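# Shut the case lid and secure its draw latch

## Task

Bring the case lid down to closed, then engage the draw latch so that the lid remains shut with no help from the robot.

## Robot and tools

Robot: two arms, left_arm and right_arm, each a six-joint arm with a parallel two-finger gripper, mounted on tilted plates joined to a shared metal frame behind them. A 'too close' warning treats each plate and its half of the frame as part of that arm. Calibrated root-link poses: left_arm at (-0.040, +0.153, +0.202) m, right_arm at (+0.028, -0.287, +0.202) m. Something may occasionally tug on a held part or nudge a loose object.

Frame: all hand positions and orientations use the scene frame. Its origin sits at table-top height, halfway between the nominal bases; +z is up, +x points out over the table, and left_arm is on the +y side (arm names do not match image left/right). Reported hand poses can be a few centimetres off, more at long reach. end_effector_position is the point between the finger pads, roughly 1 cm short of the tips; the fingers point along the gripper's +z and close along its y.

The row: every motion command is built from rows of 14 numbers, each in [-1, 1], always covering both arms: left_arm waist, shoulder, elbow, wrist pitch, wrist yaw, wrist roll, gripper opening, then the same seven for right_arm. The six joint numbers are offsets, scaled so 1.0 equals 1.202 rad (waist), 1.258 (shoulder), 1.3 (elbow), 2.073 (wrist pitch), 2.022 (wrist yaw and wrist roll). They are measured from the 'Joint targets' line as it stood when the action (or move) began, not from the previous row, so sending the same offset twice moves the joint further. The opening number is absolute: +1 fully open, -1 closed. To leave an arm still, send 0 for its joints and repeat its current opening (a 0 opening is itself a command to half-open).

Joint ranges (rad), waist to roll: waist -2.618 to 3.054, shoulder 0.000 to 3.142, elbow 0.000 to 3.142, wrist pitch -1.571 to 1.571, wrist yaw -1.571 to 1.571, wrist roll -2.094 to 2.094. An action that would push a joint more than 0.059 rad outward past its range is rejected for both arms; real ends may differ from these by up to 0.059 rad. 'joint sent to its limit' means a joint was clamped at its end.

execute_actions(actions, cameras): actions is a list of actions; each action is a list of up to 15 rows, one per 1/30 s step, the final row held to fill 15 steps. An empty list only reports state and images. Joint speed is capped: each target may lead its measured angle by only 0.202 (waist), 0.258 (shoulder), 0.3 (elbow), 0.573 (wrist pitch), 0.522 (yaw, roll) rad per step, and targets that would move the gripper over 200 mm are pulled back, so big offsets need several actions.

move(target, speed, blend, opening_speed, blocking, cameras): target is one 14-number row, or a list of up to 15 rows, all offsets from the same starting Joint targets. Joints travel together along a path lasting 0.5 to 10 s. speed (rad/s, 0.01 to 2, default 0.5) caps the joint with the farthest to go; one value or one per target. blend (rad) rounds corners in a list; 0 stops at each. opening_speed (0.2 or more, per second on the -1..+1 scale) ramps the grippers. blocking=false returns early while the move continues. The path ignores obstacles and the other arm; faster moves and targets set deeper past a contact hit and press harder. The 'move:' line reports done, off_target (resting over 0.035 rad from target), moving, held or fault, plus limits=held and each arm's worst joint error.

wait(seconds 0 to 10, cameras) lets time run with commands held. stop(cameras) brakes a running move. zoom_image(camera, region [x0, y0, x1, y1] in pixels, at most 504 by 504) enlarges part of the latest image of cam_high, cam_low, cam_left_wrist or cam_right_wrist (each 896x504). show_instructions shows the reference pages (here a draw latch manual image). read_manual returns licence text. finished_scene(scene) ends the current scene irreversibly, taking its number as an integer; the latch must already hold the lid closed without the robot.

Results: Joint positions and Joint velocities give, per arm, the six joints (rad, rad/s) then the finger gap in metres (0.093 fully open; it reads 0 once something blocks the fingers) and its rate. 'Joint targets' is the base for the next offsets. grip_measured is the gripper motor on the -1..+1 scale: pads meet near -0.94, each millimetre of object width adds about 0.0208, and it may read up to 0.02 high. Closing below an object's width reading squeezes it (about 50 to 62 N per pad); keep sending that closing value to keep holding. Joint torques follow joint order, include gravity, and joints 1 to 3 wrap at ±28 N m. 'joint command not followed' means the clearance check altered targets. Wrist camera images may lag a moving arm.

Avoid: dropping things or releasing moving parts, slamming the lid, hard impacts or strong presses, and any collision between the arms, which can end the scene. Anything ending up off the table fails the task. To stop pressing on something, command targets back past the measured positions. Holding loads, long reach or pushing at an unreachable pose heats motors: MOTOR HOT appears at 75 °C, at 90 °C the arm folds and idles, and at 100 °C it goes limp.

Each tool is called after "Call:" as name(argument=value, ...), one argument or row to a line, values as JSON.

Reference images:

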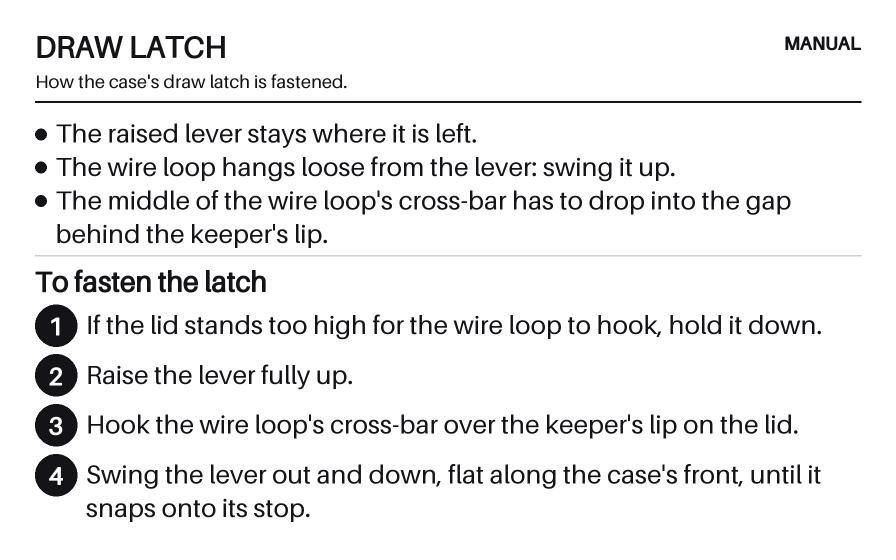

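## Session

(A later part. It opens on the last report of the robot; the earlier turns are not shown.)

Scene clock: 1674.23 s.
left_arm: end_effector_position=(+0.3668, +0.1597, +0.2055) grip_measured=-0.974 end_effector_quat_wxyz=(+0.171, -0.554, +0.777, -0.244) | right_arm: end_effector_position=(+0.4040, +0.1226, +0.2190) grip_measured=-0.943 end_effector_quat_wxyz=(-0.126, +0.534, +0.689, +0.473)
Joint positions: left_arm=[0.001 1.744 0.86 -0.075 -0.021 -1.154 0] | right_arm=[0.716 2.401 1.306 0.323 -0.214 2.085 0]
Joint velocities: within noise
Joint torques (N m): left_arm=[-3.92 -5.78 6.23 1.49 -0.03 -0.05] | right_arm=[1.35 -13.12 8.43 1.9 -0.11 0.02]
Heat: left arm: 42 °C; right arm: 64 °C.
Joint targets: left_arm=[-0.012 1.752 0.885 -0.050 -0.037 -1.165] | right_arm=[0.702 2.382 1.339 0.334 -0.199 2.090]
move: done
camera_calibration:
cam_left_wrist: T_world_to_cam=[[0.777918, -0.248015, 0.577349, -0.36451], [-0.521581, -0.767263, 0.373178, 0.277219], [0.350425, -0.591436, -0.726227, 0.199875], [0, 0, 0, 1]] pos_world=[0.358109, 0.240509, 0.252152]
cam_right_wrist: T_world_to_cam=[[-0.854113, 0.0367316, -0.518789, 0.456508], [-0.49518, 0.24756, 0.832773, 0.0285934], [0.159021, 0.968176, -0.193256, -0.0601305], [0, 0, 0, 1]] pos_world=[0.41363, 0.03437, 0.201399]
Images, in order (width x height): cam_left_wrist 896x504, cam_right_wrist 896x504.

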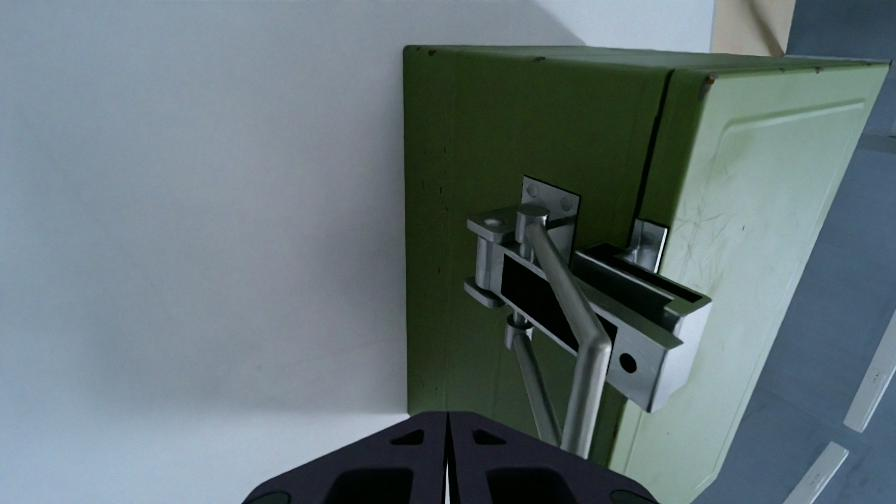

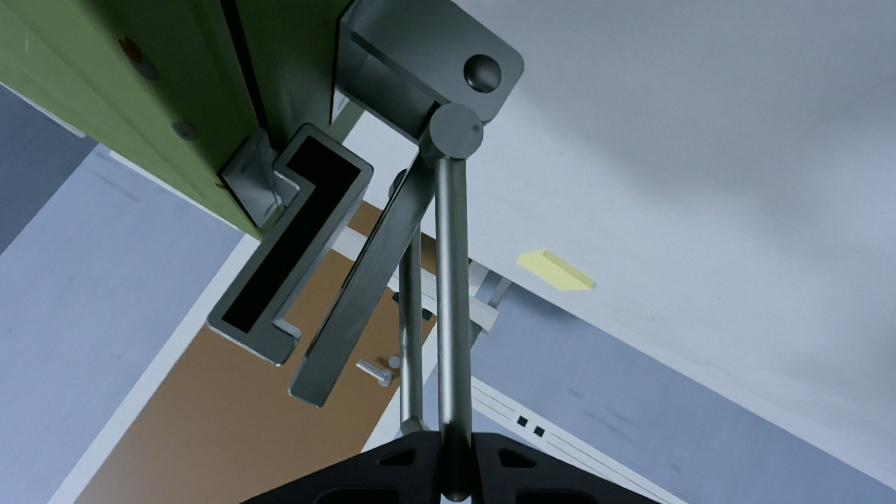

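Call:
move(
  target=[-0.0241,0.0827,0.0915,-0.0183,-0.0079,0,-0.98, 0,0,0,0,0,0,-0.96],
  speed=0.2,
  cameras=["cam_left_wrist","cam_right_wrist"],
)

Scene clock: 1709.53 s.
left_arm: end_effector_position=(+0.3948, +0.1514, +0.2067) grip_measured=-0.974 end_effector_quat_wxyz=(+0.176, -0.546, +0.783, -0.242) | right_arm: end_effector_position=(+0.4055, +0.1222, +0.2198) grip_measured=-0.943 end_effector_quat_wxyz=(-0.127, +0.535, +0.688, +0.474)
Joint positions: left_arm=[-0.026 1.836 0.976 -0.096 -0.039 -1.154 0] | right_arm=[0.714 2.401 1.309 0.323 -0.216 2.087 0]
Joint velocities: within noise
Joint torques (N m): left_arm=[-4.44 -5.39 6.52 1.36 -0.01 -0.05] | right_arm=[1.33 -13.12 8.06 1.88 -0.1 -0.05]
Heat: left arm: 40 °C; right arm: 65 °C.
Joint targets: left_arm=[-0.041 1.856 1.004 -0.088 -0.053 -1.165] | right_arm=[0.702 2.382 1.339 0.334 -0.199 2.090]
move: done
camera_calibration:
cam_left_wrist: T_world_to_cam=[[0.769393, -0.268103, 0.579789, -0.383111], [-0.536066, -0.764594, 0.357812, 0.293486], [0.347372, -0.586103, -0.731994, 0.187625], [0, 0, 0, 1]] pos_world=[0.386915, 0.231652, 0.254451]
cam_right_wrist: T_world_to_cam=[[-0.854803, 0.0406205, -0.517361, 0.457654], [-0.493306, 0.245926, 0.834368, 0.0278832], [0.161125, 0.968437, -0.19018, -0.061419], [0, 0, 0, 1]] pos_world=[0.414855, 0.0340331, 0.201827]
Images, in order (width x height): cam_left_wrist 896x504, cam_right_wrist 896x504.

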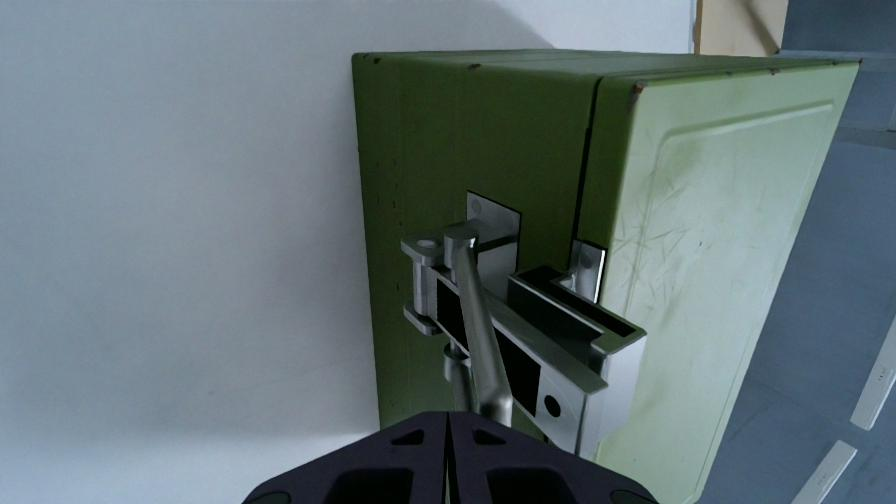

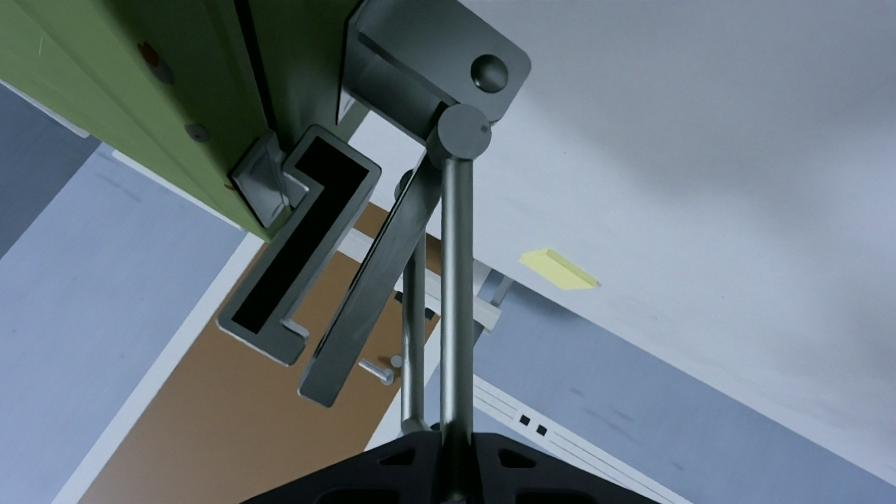

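Call:
move(
  target=[0,0,0,0,0,0,-0.98, 0,0,0,0,0,0,-0.65],
  opening_speed=0.4,
  cameras=["cam_left_wrist","cam_right_wrist"],
)

Scene clock: 1727.83 s.
left_arm: end_effector_position=(+0.3940, +0.1507, +0.2036) grip_measured=-0.974 end_effector_quat_wxyz=(+0.173, -0.546, +0.784, -0.239) | right_arm: end_effector_position=(+0.4082, +0.1219, +0.2212) grip_measured=-0.651 end_effector_quat_wxyz=(-0.124, +0.536, +0.686, +0.476)
Joint positions: left_arm=[-0.026 1.844 0.976 -0.096 -0.04 -1.154 0] | right_arm=[0.712 2.401 1.314 0.323 -0.212 2.087 0.014]
Joint velocities: within noise
Joint torques (N m): left_arm=[-4.45 -6.16 6.5 1.34 0 -0.05] | right_arm=[1.5 -13.31 7.84 1.9 -0.19 -0.05]
Heat: left arm: 39 °C; right arm: 65 °C.
Joint targets: left_arm=[-0.041 1.856 1.004 -0.088 -0.053 -1.165] | right_arm=[0.702 2.382 1.339 0.334 -0.199 2.090]
move: done
camera_calibration:
cam_left_wrist: T_world_to_cam=[[0.773399, -0.269796, 0.573641, -0.380939], [-0.534652, -0.7638, 0.361602, 0.292159], [0.340588, -0.586361, -0.73497, 0.188518], [0, 0, 0, 1]] pos_world=[0.386615, 0.230915, 0.251432]
cam_right_wrist: T_world_to_cam=[[-0.852498, 0.0466682, -0.520643, 0.459733], [-0.494969, 0.248202, 0.832708, 0.028896], [0.168085, 0.967584, -0.188492, -0.0643783], [0, 0, 0, 1]] pos_world=[0.417046, 0.0336644, 0.20316]
Images, in order (width x height): cam_left_wrist 896x504, cam_right_wrist 896x504.

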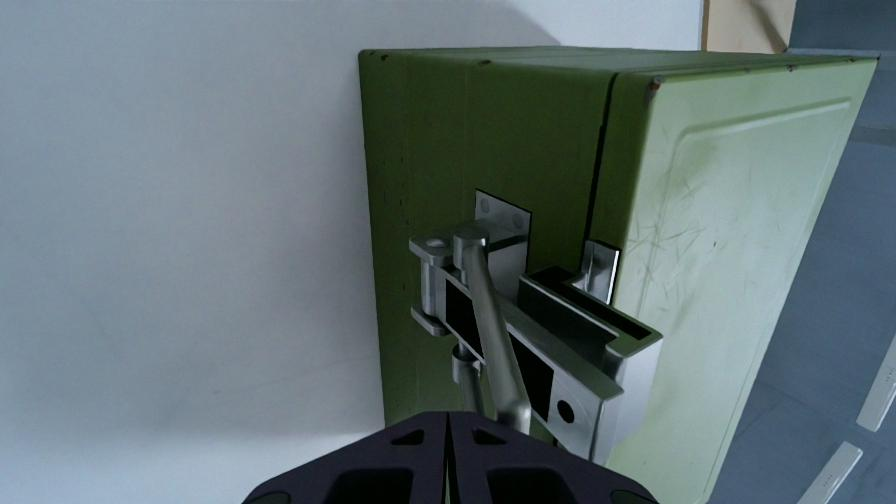

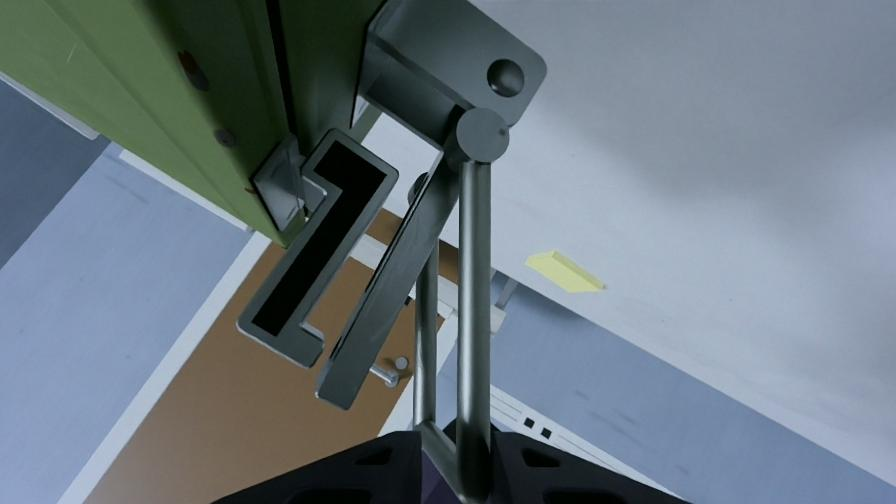

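Call:
zoom_image(
  camera="cam_right_wrist",
  region=[370, 360, 550, 504],
)

Call:
zoom_image(
  camera="cam_left_wrist",
  region=[380, 330, 620, 504],
)

Scaled by 2.800 from the camera's 896x504 image, which has a finer 1280x720 frame.

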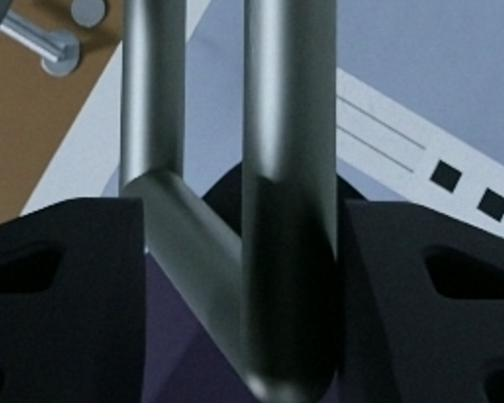

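Scaled by 2.100 from the camera's 896x504 image, which has a finer 1280x720 frame.

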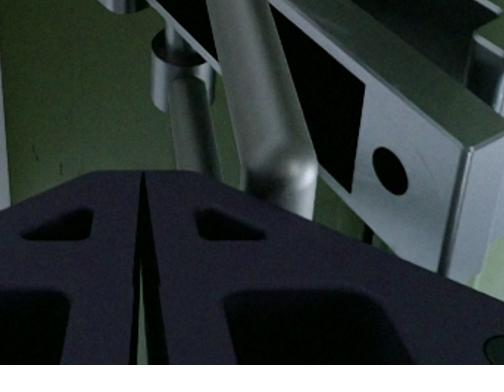

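Call:
move(
  target=[0,0,0,0,0,0,-0.98, -0.0266,-0.1884,-0.18,-0.014,-0.0143,0,-0.6],
  speed=0.3,
  cameras=["cam_left_wrist","cam_right_wrist"],
)

Scene clock: 1742.47 s.
left_arm: end_effector_position=(+0.3940, +0.1507, +0.2036) grip_measured=-0.974 end_effector_quat_wxyz=(+0.173, -0.546, +0.784, -0.240) | right_arm: end_effector_position=(+0.3954, +0.0743, +0.2569) grip_measured=-0.601 end_effector_quat_wxyz=(-0.118, +0.546, +0.674, +0.483)
Joint positions: left_arm=[-0.026 1.844 0.976 -0.096 -0.04 -1.154 0] | right_arm=[0.678 2.178 1.113 0.317 -0.215 2.087 0.016]
Joint velocities: within noise
Joint torques (N m): left_arm=[-4.45 -6.13 6.46 1.35 0 -0.05] | right_arm=[1.54 -12.92 5.08 1.72 -0.42 -0.03]
Heat: left arm: 39 °C; right arm: 65 °C.
Joint targets: left_arm=[-0.041 1.856 1.004 -0.088 -0.052 -1.165] | right_arm=[0.670 2.145 1.105 0.305 -0.228 2.090]
move: done
camera_calibration:
cam_left_wrist: T_world_to_cam=[[0.773525, -0.269436, 0.57364, -0.381043], [-0.534386, -0.763895, 0.361795, 0.292029], [0.340721, -0.586403, -0.734875, 0.188453], [0, 0, 0, 1]] pos_world=[0.386593, 0.230922, 0.251416]
cam_right_wrist: T_world_to_cam=[[-0.848736, 0.0816403, -0.522477, 0.466037], [-0.488854, 0.255651, 0.834065, 0.00132508], [0.201665, 0.963316, -0.17707, -0.0253425], [0, 0, 0, 1]] pos_world=[0.401301, -0.0139733, 0.237901]
Images, in order (width x height): cam_left_wrist 896x504, cam_right_wrist 896x504.

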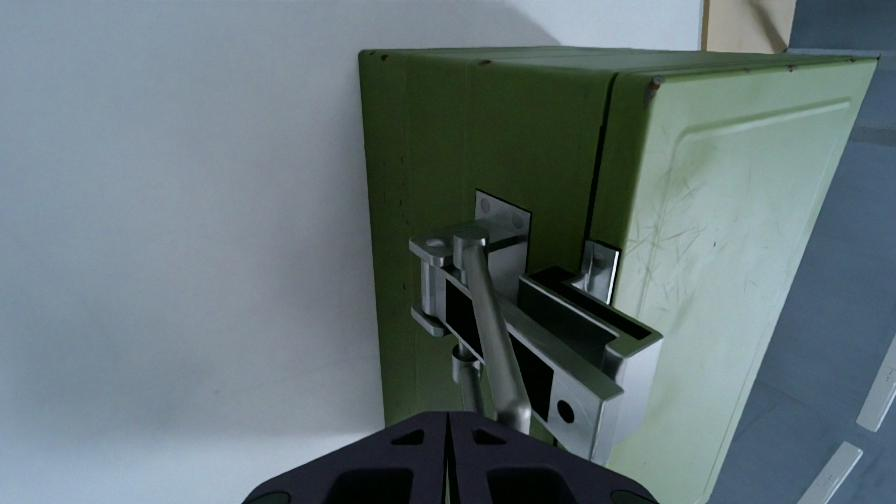

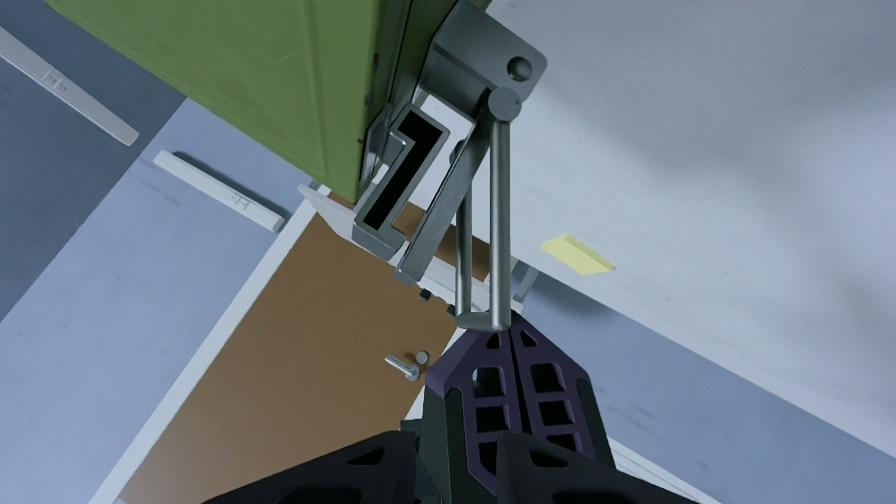

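Call:
move(
  target=[
    [-0.0108,0.0238,0.0438,-0.014,-0.0035,0,-0.98, 0,0,0,0,0,0,-0.6],
    [-0.0183,0.0374,0.0738,-0.0246,-0.0059,0,-0.98, 0,0,0,0,0,0,-0.6],
  ],
  speed=0.15,
  blend=0.02,
  cameras=["cam_left_wrist","cam_right_wrist"],
)

Scene clock: 1752.50 s.
left_arm: end_effector_position=(+0.4151, +0.1436, +0.2131) grip_measured=-0.974 end_effector_quat_wxyz=(+0.179, -0.538, +0.787, -0.242) | right_arm: end_effector_position=(+0.3953, +0.0744, +0.2570) grip_measured=-0.601 end_effector_quat_wxyz=(-0.118, +0.546, +0.674, +0.483)
Joint positions: left_arm=[-0.049 1.89 1.071 -0.135 -0.049 -1.154 0] | right_arm=[0.678 2.178 1.113 0.317 -0.216 2.087 0.016]
Joint velocities: within noise
Joint torques (N m): left_arm=[-4.53 -6.5 6.72 1.23 -0.04 -0.06] | right_arm=[1.33 -12.94 5.09 1.66 -0.41 -0.04]
Heat: left arm: 39 °C; right arm: 65 °C.
Joint targets: left_arm=[-0.063 1.903 1.100 -0.139 -0.064 -1.165] | right_arm=[0.670 2.145 1.105 0.305 -0.228 2.090]
move: done; blend cut to 0.0195 rad at target 1
camera_calibration:
cam_left_wrist: T_world_to_cam=[[0.760458, -0.284177, 0.583906, -0.39942], [-0.550808, -0.758537, 0.348185, 0.303374], [0.343968, -0.5864, -0.733363, 0.18248], [0, 0, 0, 1]] pos_world=[0.408075, 0.22362, 0.261417]
cam_right_wrist: T_world_to_cam=[[-0.848961, 0.0812013, -0.52218, 0.465985], [-0.488844, 0.254678, 0.834368, 0.00116248], [0.20074, 0.963611, -0.176517, -0.0252064], [0, 0, 0, 1]] pos_world=[0.401231, -0.0138455, 0.237909]
Images, in order (width x height): cam_left_wrist 896x504, cam_right_wrist 896x504.

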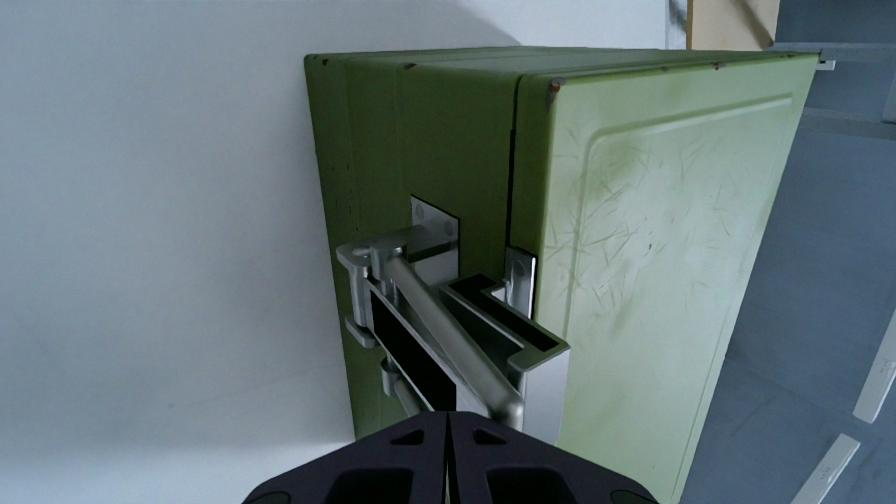

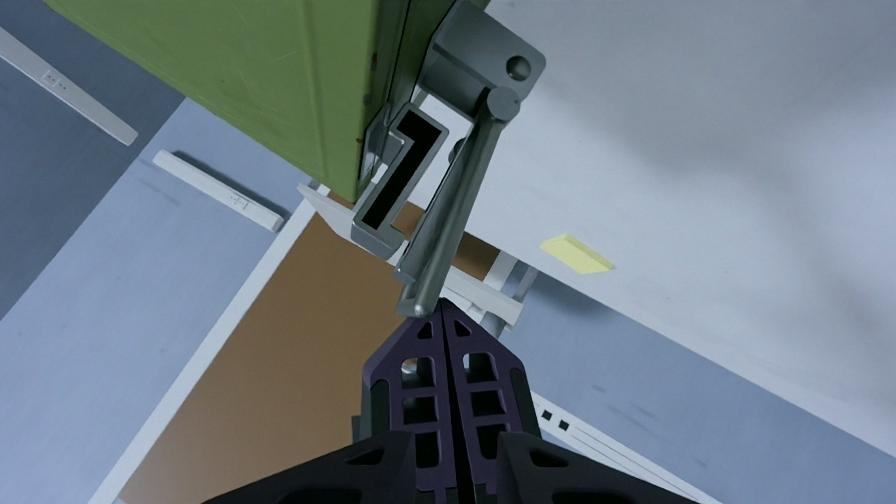

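Call:
move(
  target=[-0.0125,0.0501,0.0723,-0.0145,-0.0049,0,-0.98, 0,0,0,0,0,0,-0.6],
  speed=0.12,
  cameras=["cam_left_wrist","cam_right_wrist"],
)

Scene clock: 1768.00 s.
left_arm: end_effector_position=(+0.4249, +0.1409, +0.2138) grip_measured=-0.974 end_effector_quat_wxyz=(+0.169, -0.536, +0.795, -0.227) | right_arm: end_effector_position=(+0.3953, +0.0744, +0.2570) grip_measured=-0.601 end_effector_quat_wxyz=(-0.118, +0.546, +0.674, +0.483)
Joint positions: left_arm=[-0.06 1.936 1.162 -0.216 -0.068 -1.154 0] | right_arm=[0.678 2.178 1.113 0.317 -0.216 2.087 0.016]
Joint velocities: within noise
Joint torques (N m): left_arm=[-4.98 -5.39 7.02 1.7 0.05 -0.06] | right_arm=[1.52 -12.88 5.04 1.71 -0.42 -0.07]
Heat: left arm: 40 °C; right arm: 66 °C.
Joint targets: left_arm=[-0.078 1.966 1.194 -0.169 -0.074 -1.165] | right_arm=[0.670 2.145 1.105 0.305 -0.228 2.090]
move: off_target (left_arm); left_arm: the wrist pitch is farthest, 0.047 rad from its target
camera_calibration:
cam_left_wrist: T_world_to_cam=[[0.776983, -0.302564, 0.552043, -0.405716], [-0.547032, -0.758472, 0.354227, 0.303616], [0.311533, -0.577213, -0.754832, 0.195058], [0, 0, 0, 1]] pos_world=[0.420555, 0.220119, 0.26366]
cam_right_wrist: T_world_to_cam=[[-0.848961, 0.0812013, -0.52218, 0.465985], [-0.488844, 0.254678, 0.834368, 0.00116248], [0.20074, 0.963611, -0.176517, -0.0252064], [0, 0, 0, 1]] pos_world=[0.401231, -0.0138455, 0.237909]
Images, in order (width x height): cam_left_wrist 896x504, cam_right_wrist 896x504.

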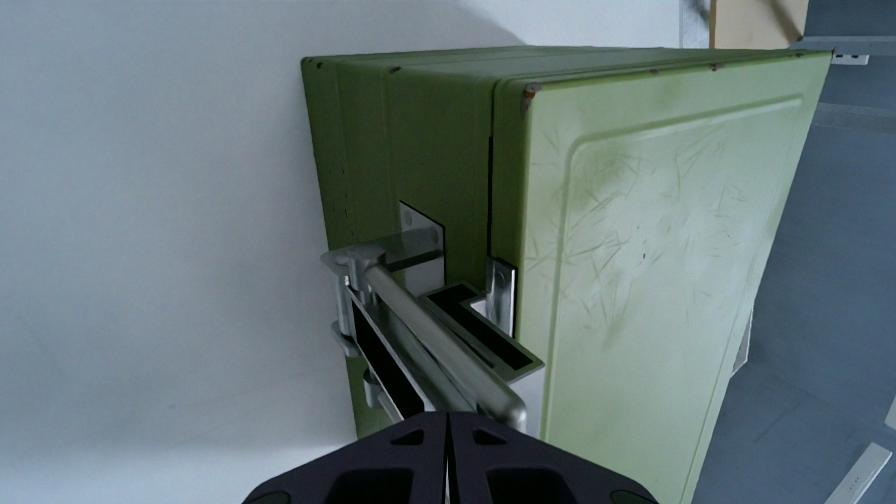

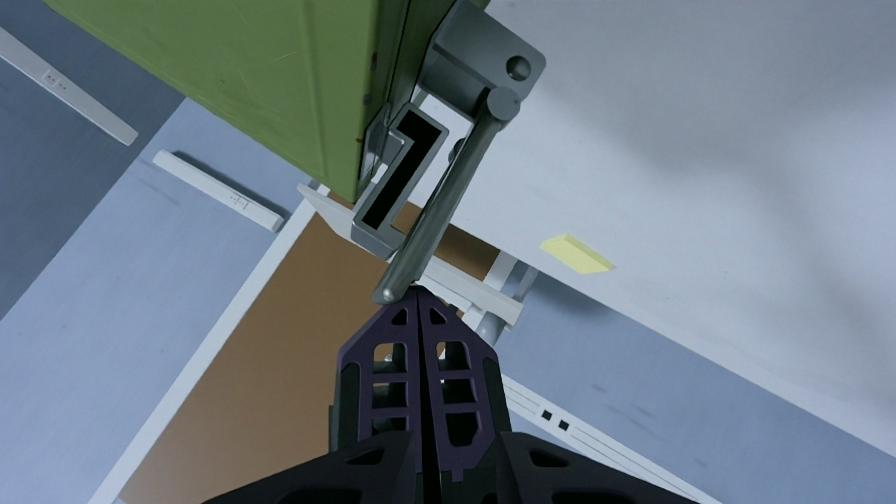

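Call:
move(
  target=[
    [-0.0008,-0.0167,-0.0146,0.0092,0,0,-0.98, 0,0,0,0,0,0,-0.6],
    [-0.0042,0.0079,0.0169,0.002,-0.002,0,-0.98, 0,0,0,0,0,0,-0.6],
  ],
  speed=0.12,
  cameras=["cam_left_wrist","cam_right_wrist"],
)

Scene clock: 1777.97 s.
left_arm: end_effector_position=(+0.4252, +0.1407, +0.2139) grip_measured=-0.974 end_effector_quat_wxyz=(+0.166, -0.536, +0.798, -0.220) | right_arm: end_effector_position=(+0.3953, +0.0744, +0.2570) grip_measured=-0.601 end_effector_quat_wxyz=(-0.118, +0.546, +0.674, +0.483)
Joint positions: left_arm=[-0.064 1.943 1.18 -0.241 -0.078 -1.154 0] | right_arm=[0.678 2.178 1.113 0.317 -0.216 2.087 0.016]
Joint velocities: within noise
Joint torques (N m): left_arm=[-5.18 -5.19 7.32 1.94 0.11 -0.06] | right_arm=[1.4 -12.77 5.03 1.72 -0.37 -0.03]
Heat: left arm: 39 °C; right arm: 66 °C.
Joint targets: left_arm=[-0.084 1.976 1.216 -0.165 -0.078 -1.165] | right_arm=[0.670 2.145 1.105 0.305 -0.228 2.090]
move: off_target (left_arm); left_arm: the wrist pitch is farthest, 0.076 rad from its target
camera_calibration:
cam_left_wrist: T_world_to_cam=[[0.783376, -0.30926, 0.539148, -0.40505], [-0.544218, -0.76031, 0.354621, 0.302588], [0.300249, -0.571215, -0.763913, 0.200832], [0, 0, 0, 1]] pos_world=[0.421681, 0.219513, 0.264496]
cam_right_wrist: T_world_to_cam=[[-0.848961, 0.0812013, -0.52218, 0.465985], [-0.488844, 0.254678, 0.834368, 0.00116248], [0.20074, 0.963611, -0.176517, -0.0252064], [0, 0, 0, 1]] pos_world=[0.401231, -0.0138455, 0.237909]
Images, in order (width x height): cam_left_wrist 896x504, cam_right_wrist 896x504.

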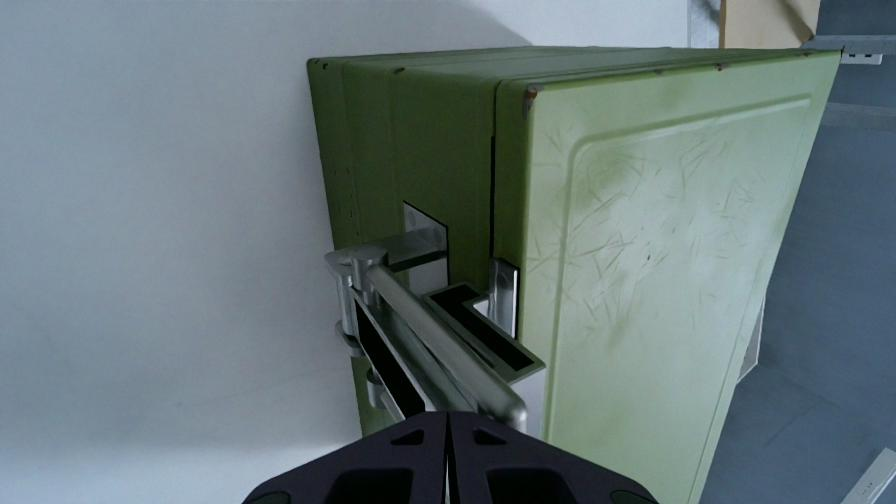

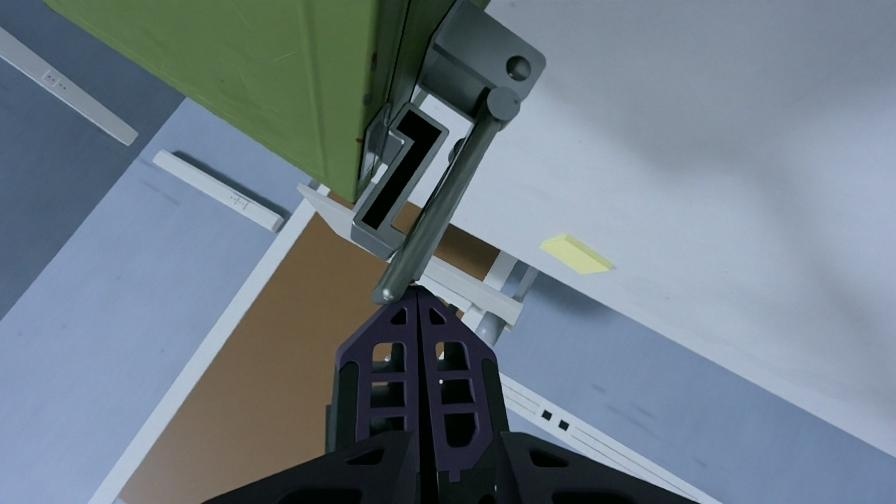

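Call:
move(
  target=[0.0133,-0.0763,-0.0777,0.0169,0.0054,0,-0.98, 0,0,0,0,0,0,-0.6],
  speed=0.12,
  cameras=["cam_left_wrist","cam_right_wrist"],
)

Scene clock: 1805.73 s.
left_arm: end_effector_position=(+0.4239, +0.1409, +0.2140) grip_measured=-0.974 end_effector_quat_wxyz=(+0.184, -0.536, +0.791, -0.232) | right_arm: end_effector_position=(+0.3953, +0.0744, +0.2570) grip_measured=-0.601 end_effector_quat_wxyz=(-0.118, +0.546, +0.674, +0.483)
Joint positions: left_arm=[-0.064 1.921 1.121 -0.159 -0.078 -1.154 0] | right_arm=[0.678 2.178 1.113 0.317 -0.216 2.087 0.016]
Joint velocities: within noise
Joint torques (N m): left_arm=[-3.44 -11.66 3.89 1.57 0.25 -0.05] | right_arm=[1.58 -13.03 5.11 1.7 -0.36 -0.02]
Heat: left arm: 38 °C; right arm: 66 °C.
Joint targets: left_arm=[-0.067 1.880 1.115 -0.130 -0.068 -1.165] | right_arm=[0.670 2.145 1.105 0.305 -0.228 2.090]
move: off_target (left_arm); left_arm: the shoulder is farthest, 0.041 rad from its target
camera_calibration:
cam_left_wrist: T_world_to_cam=[[0.762921, -0.299036, 0.573174, -0.404084], [-0.550246, -0.765781, 0.33288, 0.309964], [0.339383, -0.569348, -0.748774, 0.181289], [0, 0, 0, 1]] pos_world=[0.417314, 0.219745, 0.264174]
cam_right_wrist: T_world_to_cam=[[-0.848961, 0.0812013, -0.52218, 0.465985], [-0.488844, 0.254678, 0.834368, 0.00116248], [0.20074, 0.963611, -0.176517, -0.0252064], [0, 0, 0, 1]] pos_world=[0.401231, -0.0138455, 0.237909]
Images, in order (width x height): cam_left_wrist 896x504, cam_right_wrist 896x504.

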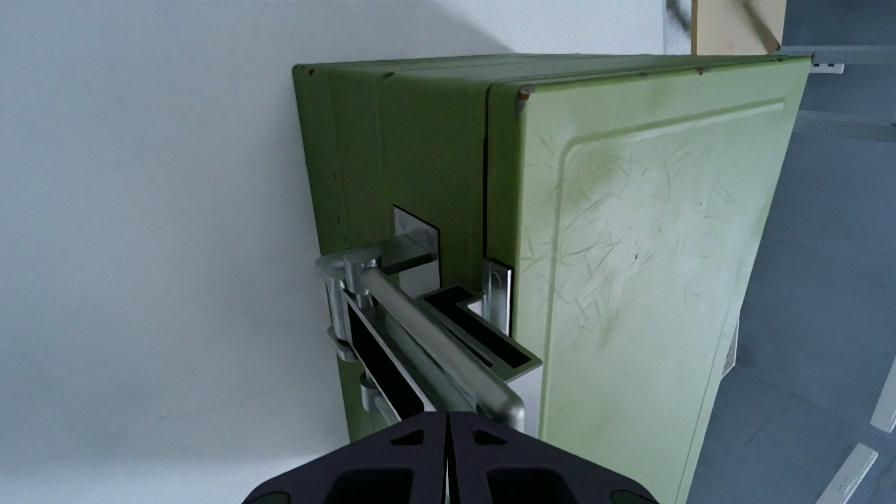

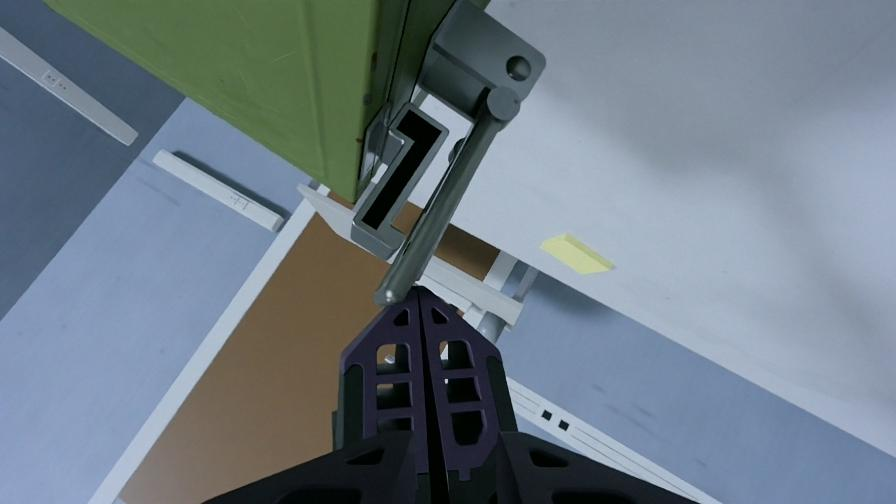

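Call:
move(
  target=[0.0308,0.0,0.0115,-0.0048,0.0188,0,-0.98, 0,0,0,0,0,0,-0.6],
  speed=0.12,
  cameras=["cam_left_wrist","cam_right_wrist"],
)

Scene clock: 1810.80 s.
left_arm: end_effector_position=(+0.4242, +0.1417, +0.2135) grip_measured=-0.974 end_effector_quat_wxyz=(+0.173, -0.537, +0.788, -0.248) | right_arm: end_effector_position=(+0.3953, +0.0744, +0.2570) grip_measured=-0.601 end_effector_quat_wxyz=(-0.118, +0.546, +0.674, +0.483)
Joint positions: left_arm=[-0.045 1.921 1.121 -0.159 -0.032 -1.154 0] | right_arm=[0.678 2.178 1.113 0.317 -0.216 2.087 0.016]
Joint velocities: within noise
Joint torques (N m): left_arm=[-1.59 -11.69 5.15 1.46 0.2 -0.05] | right_arm=[1.47 -13 5.14 1.61 -0.39 -0.06]
Heat: left arm: 39 °C; right arm: 66 °C.
Joint targets: left_arm=[-0.030 1.880 1.130 -0.140 -0.029 -1.165] | right_arm=[0.670 2.145 1.105 0.305 -0.228 2.090]
move: off_target (left_arm); left_arm: the shoulder is farthest, 0.041 rad from its target
camera_calibration:
cam_left_wrist: T_world_to_cam=[[0.760887, -0.281736, 0.58453, -0.407787], [-0.555102, -0.74911, 0.361519, 0.304455], [0.336024, -0.599549, -0.726381, 0.182224], [0, 0, 0, 1]] pos_world=[0.418052, 0.222434, 0.260661]
cam_right_wrist: T_world_to_cam=[[-0.848961, 0.0812013, -0.52218, 0.465985], [-0.488844, 0.254678, 0.834368, 0.00116248], [0.20074, 0.963611, -0.176517, -0.0252064], [0, 0, 0, 1]] pos_world=[0.401231, -0.0138455, 0.237909]
Images, in order (width x height): cam_left_wrist 896x504, cam_right_wrist 896x504.

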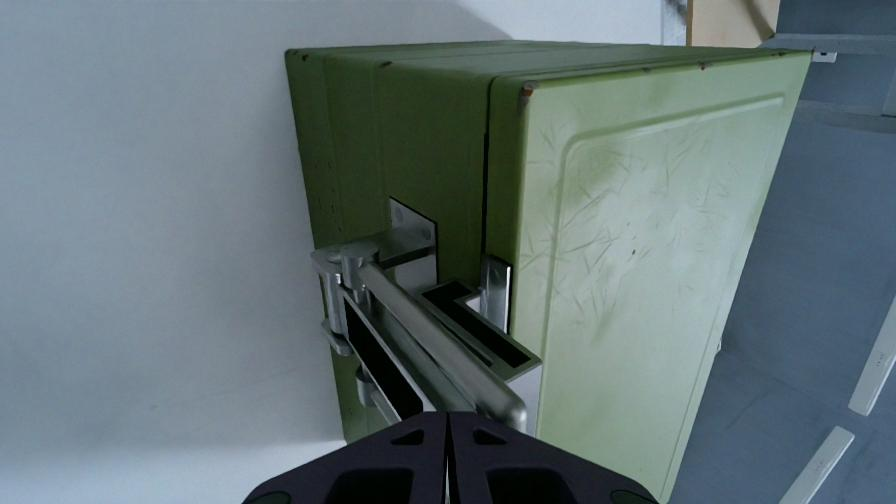

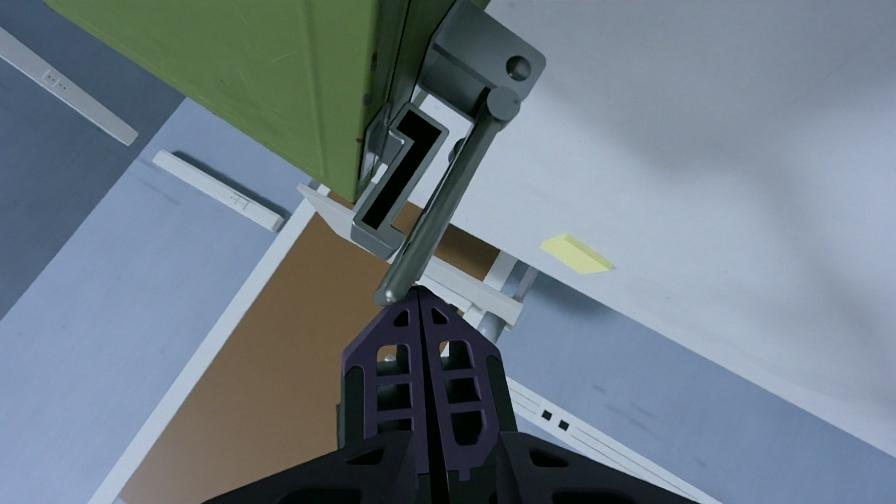

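Call:
move(
  target=[0.0166,-0.016,0.0,-0.0,-0.01,0,-0.98, 0,0,0,0,0,0,-0.6],
  speed=0.12,
  cameras=["cam_left_wrist","cam_right_wrist"],
)

Scene clock: 1816.90 s.
left_arm: end_effector_position=(+0.4261, +0.1549, +0.2177) grip_measured=-0.974 end_effector_quat_wxyz=(+0.181, -0.547, +0.779, -0.247) | right_arm: end_effector_position=(+0.3953, +0.0744, +0.2570) grip_measured=-0.601 end_effector_quat_wxyz=(-0.118, +0.546, +0.674, +0.483)
Joint positions: left_arm=[-0.021 1.904 1.121 -0.159 -0.034 -1.154 0] | right_arm=[0.678 2.178 1.113 0.317 -0.216 2.087 0.016]
Joint velocities: within noise
Joint torques (N m): left_arm=[-2.06 -11.93 5.19 1.47 -0.04 -0.05] | right_arm=[1.62 -12.74 5.18 1.74 -0.43 -0.02]
Heat: left arm: 40 °C; right arm: 66 °C.
Joint targets: left_arm=[-0.010 1.860 1.130 -0.140 -0.050 -1.165] | right_arm=[0.670 2.145 1.105 0.305 -0.228 2.090]
move: off_target (left_arm); left_arm: the shoulder is farthest, 0.044 rad from its target
camera_calibration:
cam_left_wrist: T_world_to_cam=[[0.763054, -0.260755, 0.591401, -0.413609], [-0.536468, -0.765851, 0.354506, 0.31011], [0.360486, -0.587775, -0.724273, 0.17988], [0, 0, 0, 1]] pos_world=[0.417126, 0.235377, 0.264955]
cam_right_wrist: T_world_to_cam=[[-0.848961, 0.0812013, -0.52218, 0.465985], [-0.488844, 0.254678, 0.834368, 0.00116248], [0.20074, 0.963611, -0.176517, -0.0252064], [0, 0, 0, 1]] pos_world=[0.401231, -0.0138455, 0.237909]
Images, in order (width x height): cam_left_wrist 896x504, cam_right_wrist 896x504.

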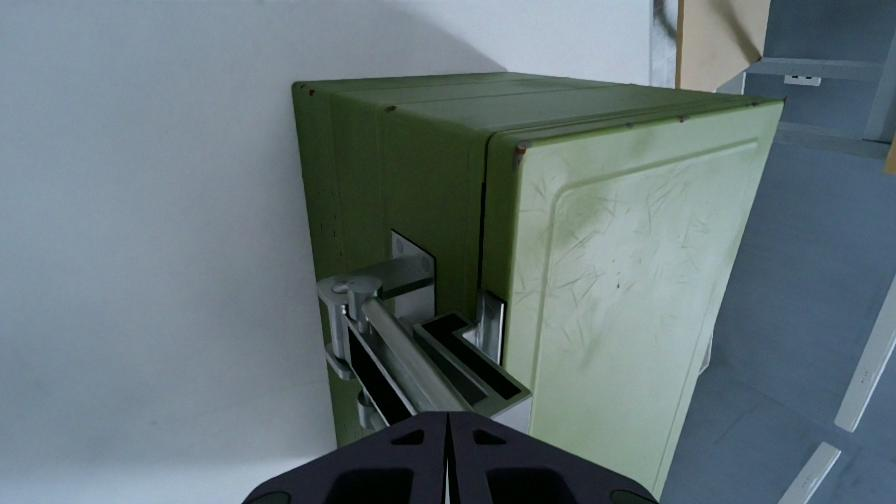

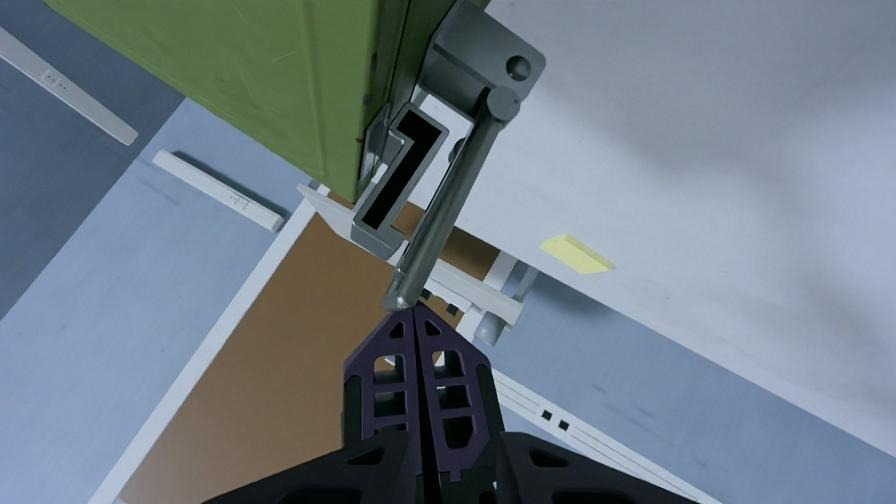

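Call:
move(
  target=[
    [-0.0316,0.0485,0.0154,-0.0154,-0.005,0,-0.98, 0,0,0,0,0,0,-0.6],
    [-0.0441,0.0994,0.0846,-0.0275,-0.0079,0,-0.98, 0,0,0,0,0,0,-0.6],
  ],
  speed=0.12,
  blend=0.01,
  cameras=["cam_left_wrist","cam_right_wrist"],
)

Scene clock: 1827.13 s.
left_arm: end_effector_position=(+0.4431, +0.1436, +0.2169) grip_measured=-0.974 end_effector_quat_wxyz=(+0.180, -0.538, +0.787, -0.242) | right_arm: end_effector_position=(+0.3953, +0.0744, +0.2570) grip_measured=-0.601 end_effector_quat_wxyz=(-0.118, +0.546, +0.674, +0.483)
Joint positions: left_arm=[-0.048 1.971 1.211 -0.191 -0.05 -1.154 0] | right_arm=[0.678 2.178 1.113 0.317 -0.216 2.087 0.016]
Joint velocities: within noise
Joint torques (N m): left_arm=[-4.82 -7.21 6.9 1.25 -0.04 -0.05] | right_arm=[1.51 -12.75 5.14 1.73 -0.38 -0.04]
Heat: left arm: 42 °C; right arm: 66 °C.
Joint targets: left_arm=[-0.063 1.985 1.240 -0.197 -0.066 -1.165] | right_arm=[0.670 2.145 1.105 0.305 -0.228 2.090]
move: done
camera_calibration:
cam_left_wrist: T_world_to_cam=[[0.760404, -0.283804, 0.584159, -0.423067], [-0.550268, -0.759287, 0.347401, 0.317553], [0.344951, -0.585609, -0.733533, 0.175093], [0, 0, 0, 1]] pos_world=[0.436043, 0.223582, 0.265256]
cam_right_wrist: T_world_to_cam=[[-0.848961, 0.0812013, -0.52218, 0.465985], [-0.488844, 0.254678, 0.834368, 0.00116248], [0.20074, 0.963611, -0.176517, -0.0252064], [0, 0, 0, 1]] pos_world=[0.401231, -0.0138455, 0.237909]
Images, in order (width x height): cam_left_wrist 896x504, cam_right_wrist 896x504.

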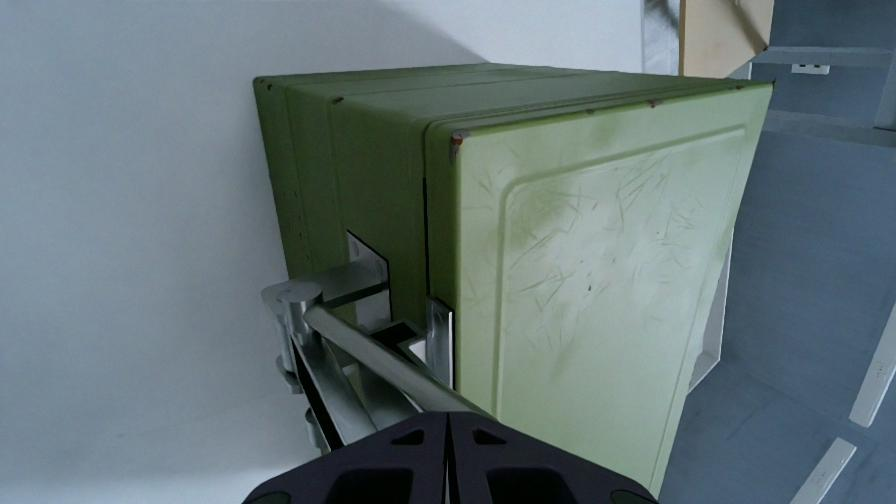

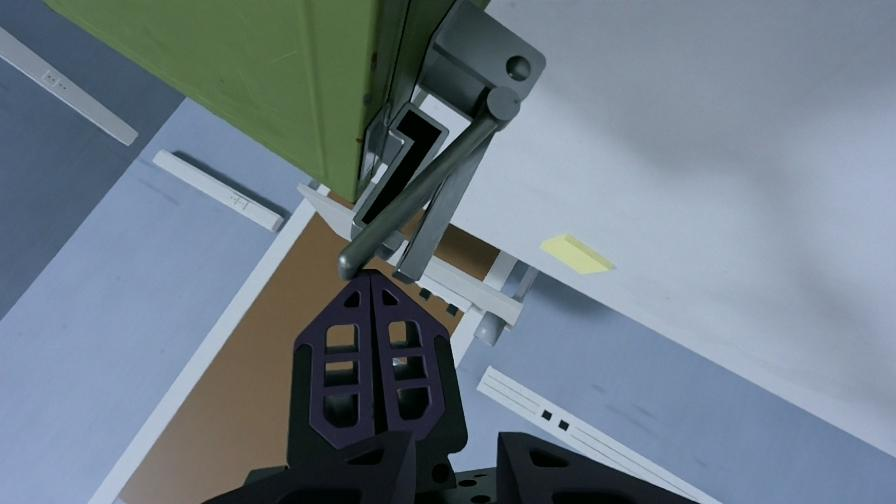

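Call:
move(
  target=[-0.0058,0.0262,0.0362,-0.0067,-0.002,0,-0.98, 0,0,0,0,0,0,-0.6],
  speed=0.12,
  cameras=["cam_left_wrist","cam_right_wrist"],
)

Scene clock: 1833.03 s.
left_arm: end_effector_position=(+0.4529, +0.1401, +0.2173) grip_measured=-0.974 end_effector_quat_wxyz=(+0.181, -0.536, +0.788, -0.242) | right_arm: end_effector_position=(+0.3953, +0.0744, +0.2570) grip_measured=-0.601 end_effector_quat_wxyz=(-0.118, +0.546, +0.674, +0.483)
Joint positions: left_arm=[-0.055 2.004 1.258 -0.205 -0.054 -1.154 0] | right_arm=[0.678 2.178 1.113 0.317 -0.216 2.087 0.016]
Joint velocities: within noise
Joint torques (N m): left_arm=[-4.92 -7.46 6.95 1.22 -0.04 -0.05] | right_arm=[1.48 -12.71 5.16 1.69 -0.42 -0.05]
Heat: left arm: 42 °C; right arm: 66 °C.
Joint targets: left_arm=[-0.070 2.018 1.287 -0.211 -0.070 -1.165] | right_arm=[0.670 2.145 1.105 0.305 -0.228 2.090]
move: done
camera_calibration:
cam_left_wrist: T_world_to_cam=[[0.757494, -0.288969, 0.585406, -0.429876], [-0.554863, -0.757456, 0.344075, 0.322707], [0.343992, -0.585455, -0.734106, 0.170509], [0, 0, 0, 1]] pos_world=[0.446033, 0.220041, 0.265789]
cam_right_wrist: T_world_to_cam=[[-0.848961, 0.0812013, -0.52218, 0.465985], [-0.488844, 0.254678, 0.834368, 0.00116248], [0.20074, 0.963611, -0.176517, -0.0252064], [0, 0, 0, 1]] pos_world=[0.401231, -0.0138455, 0.237909]
Images, in order (width x height): cam_left_wrist 896x504, cam_right_wrist 896x504.

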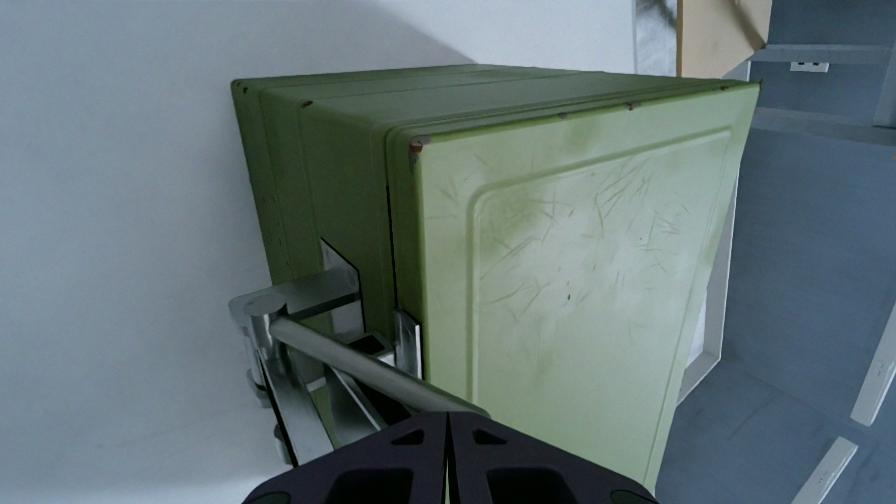

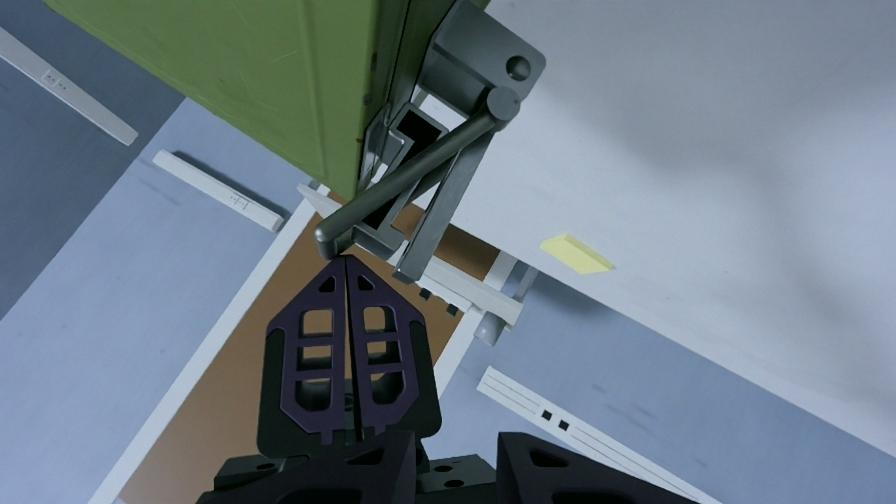

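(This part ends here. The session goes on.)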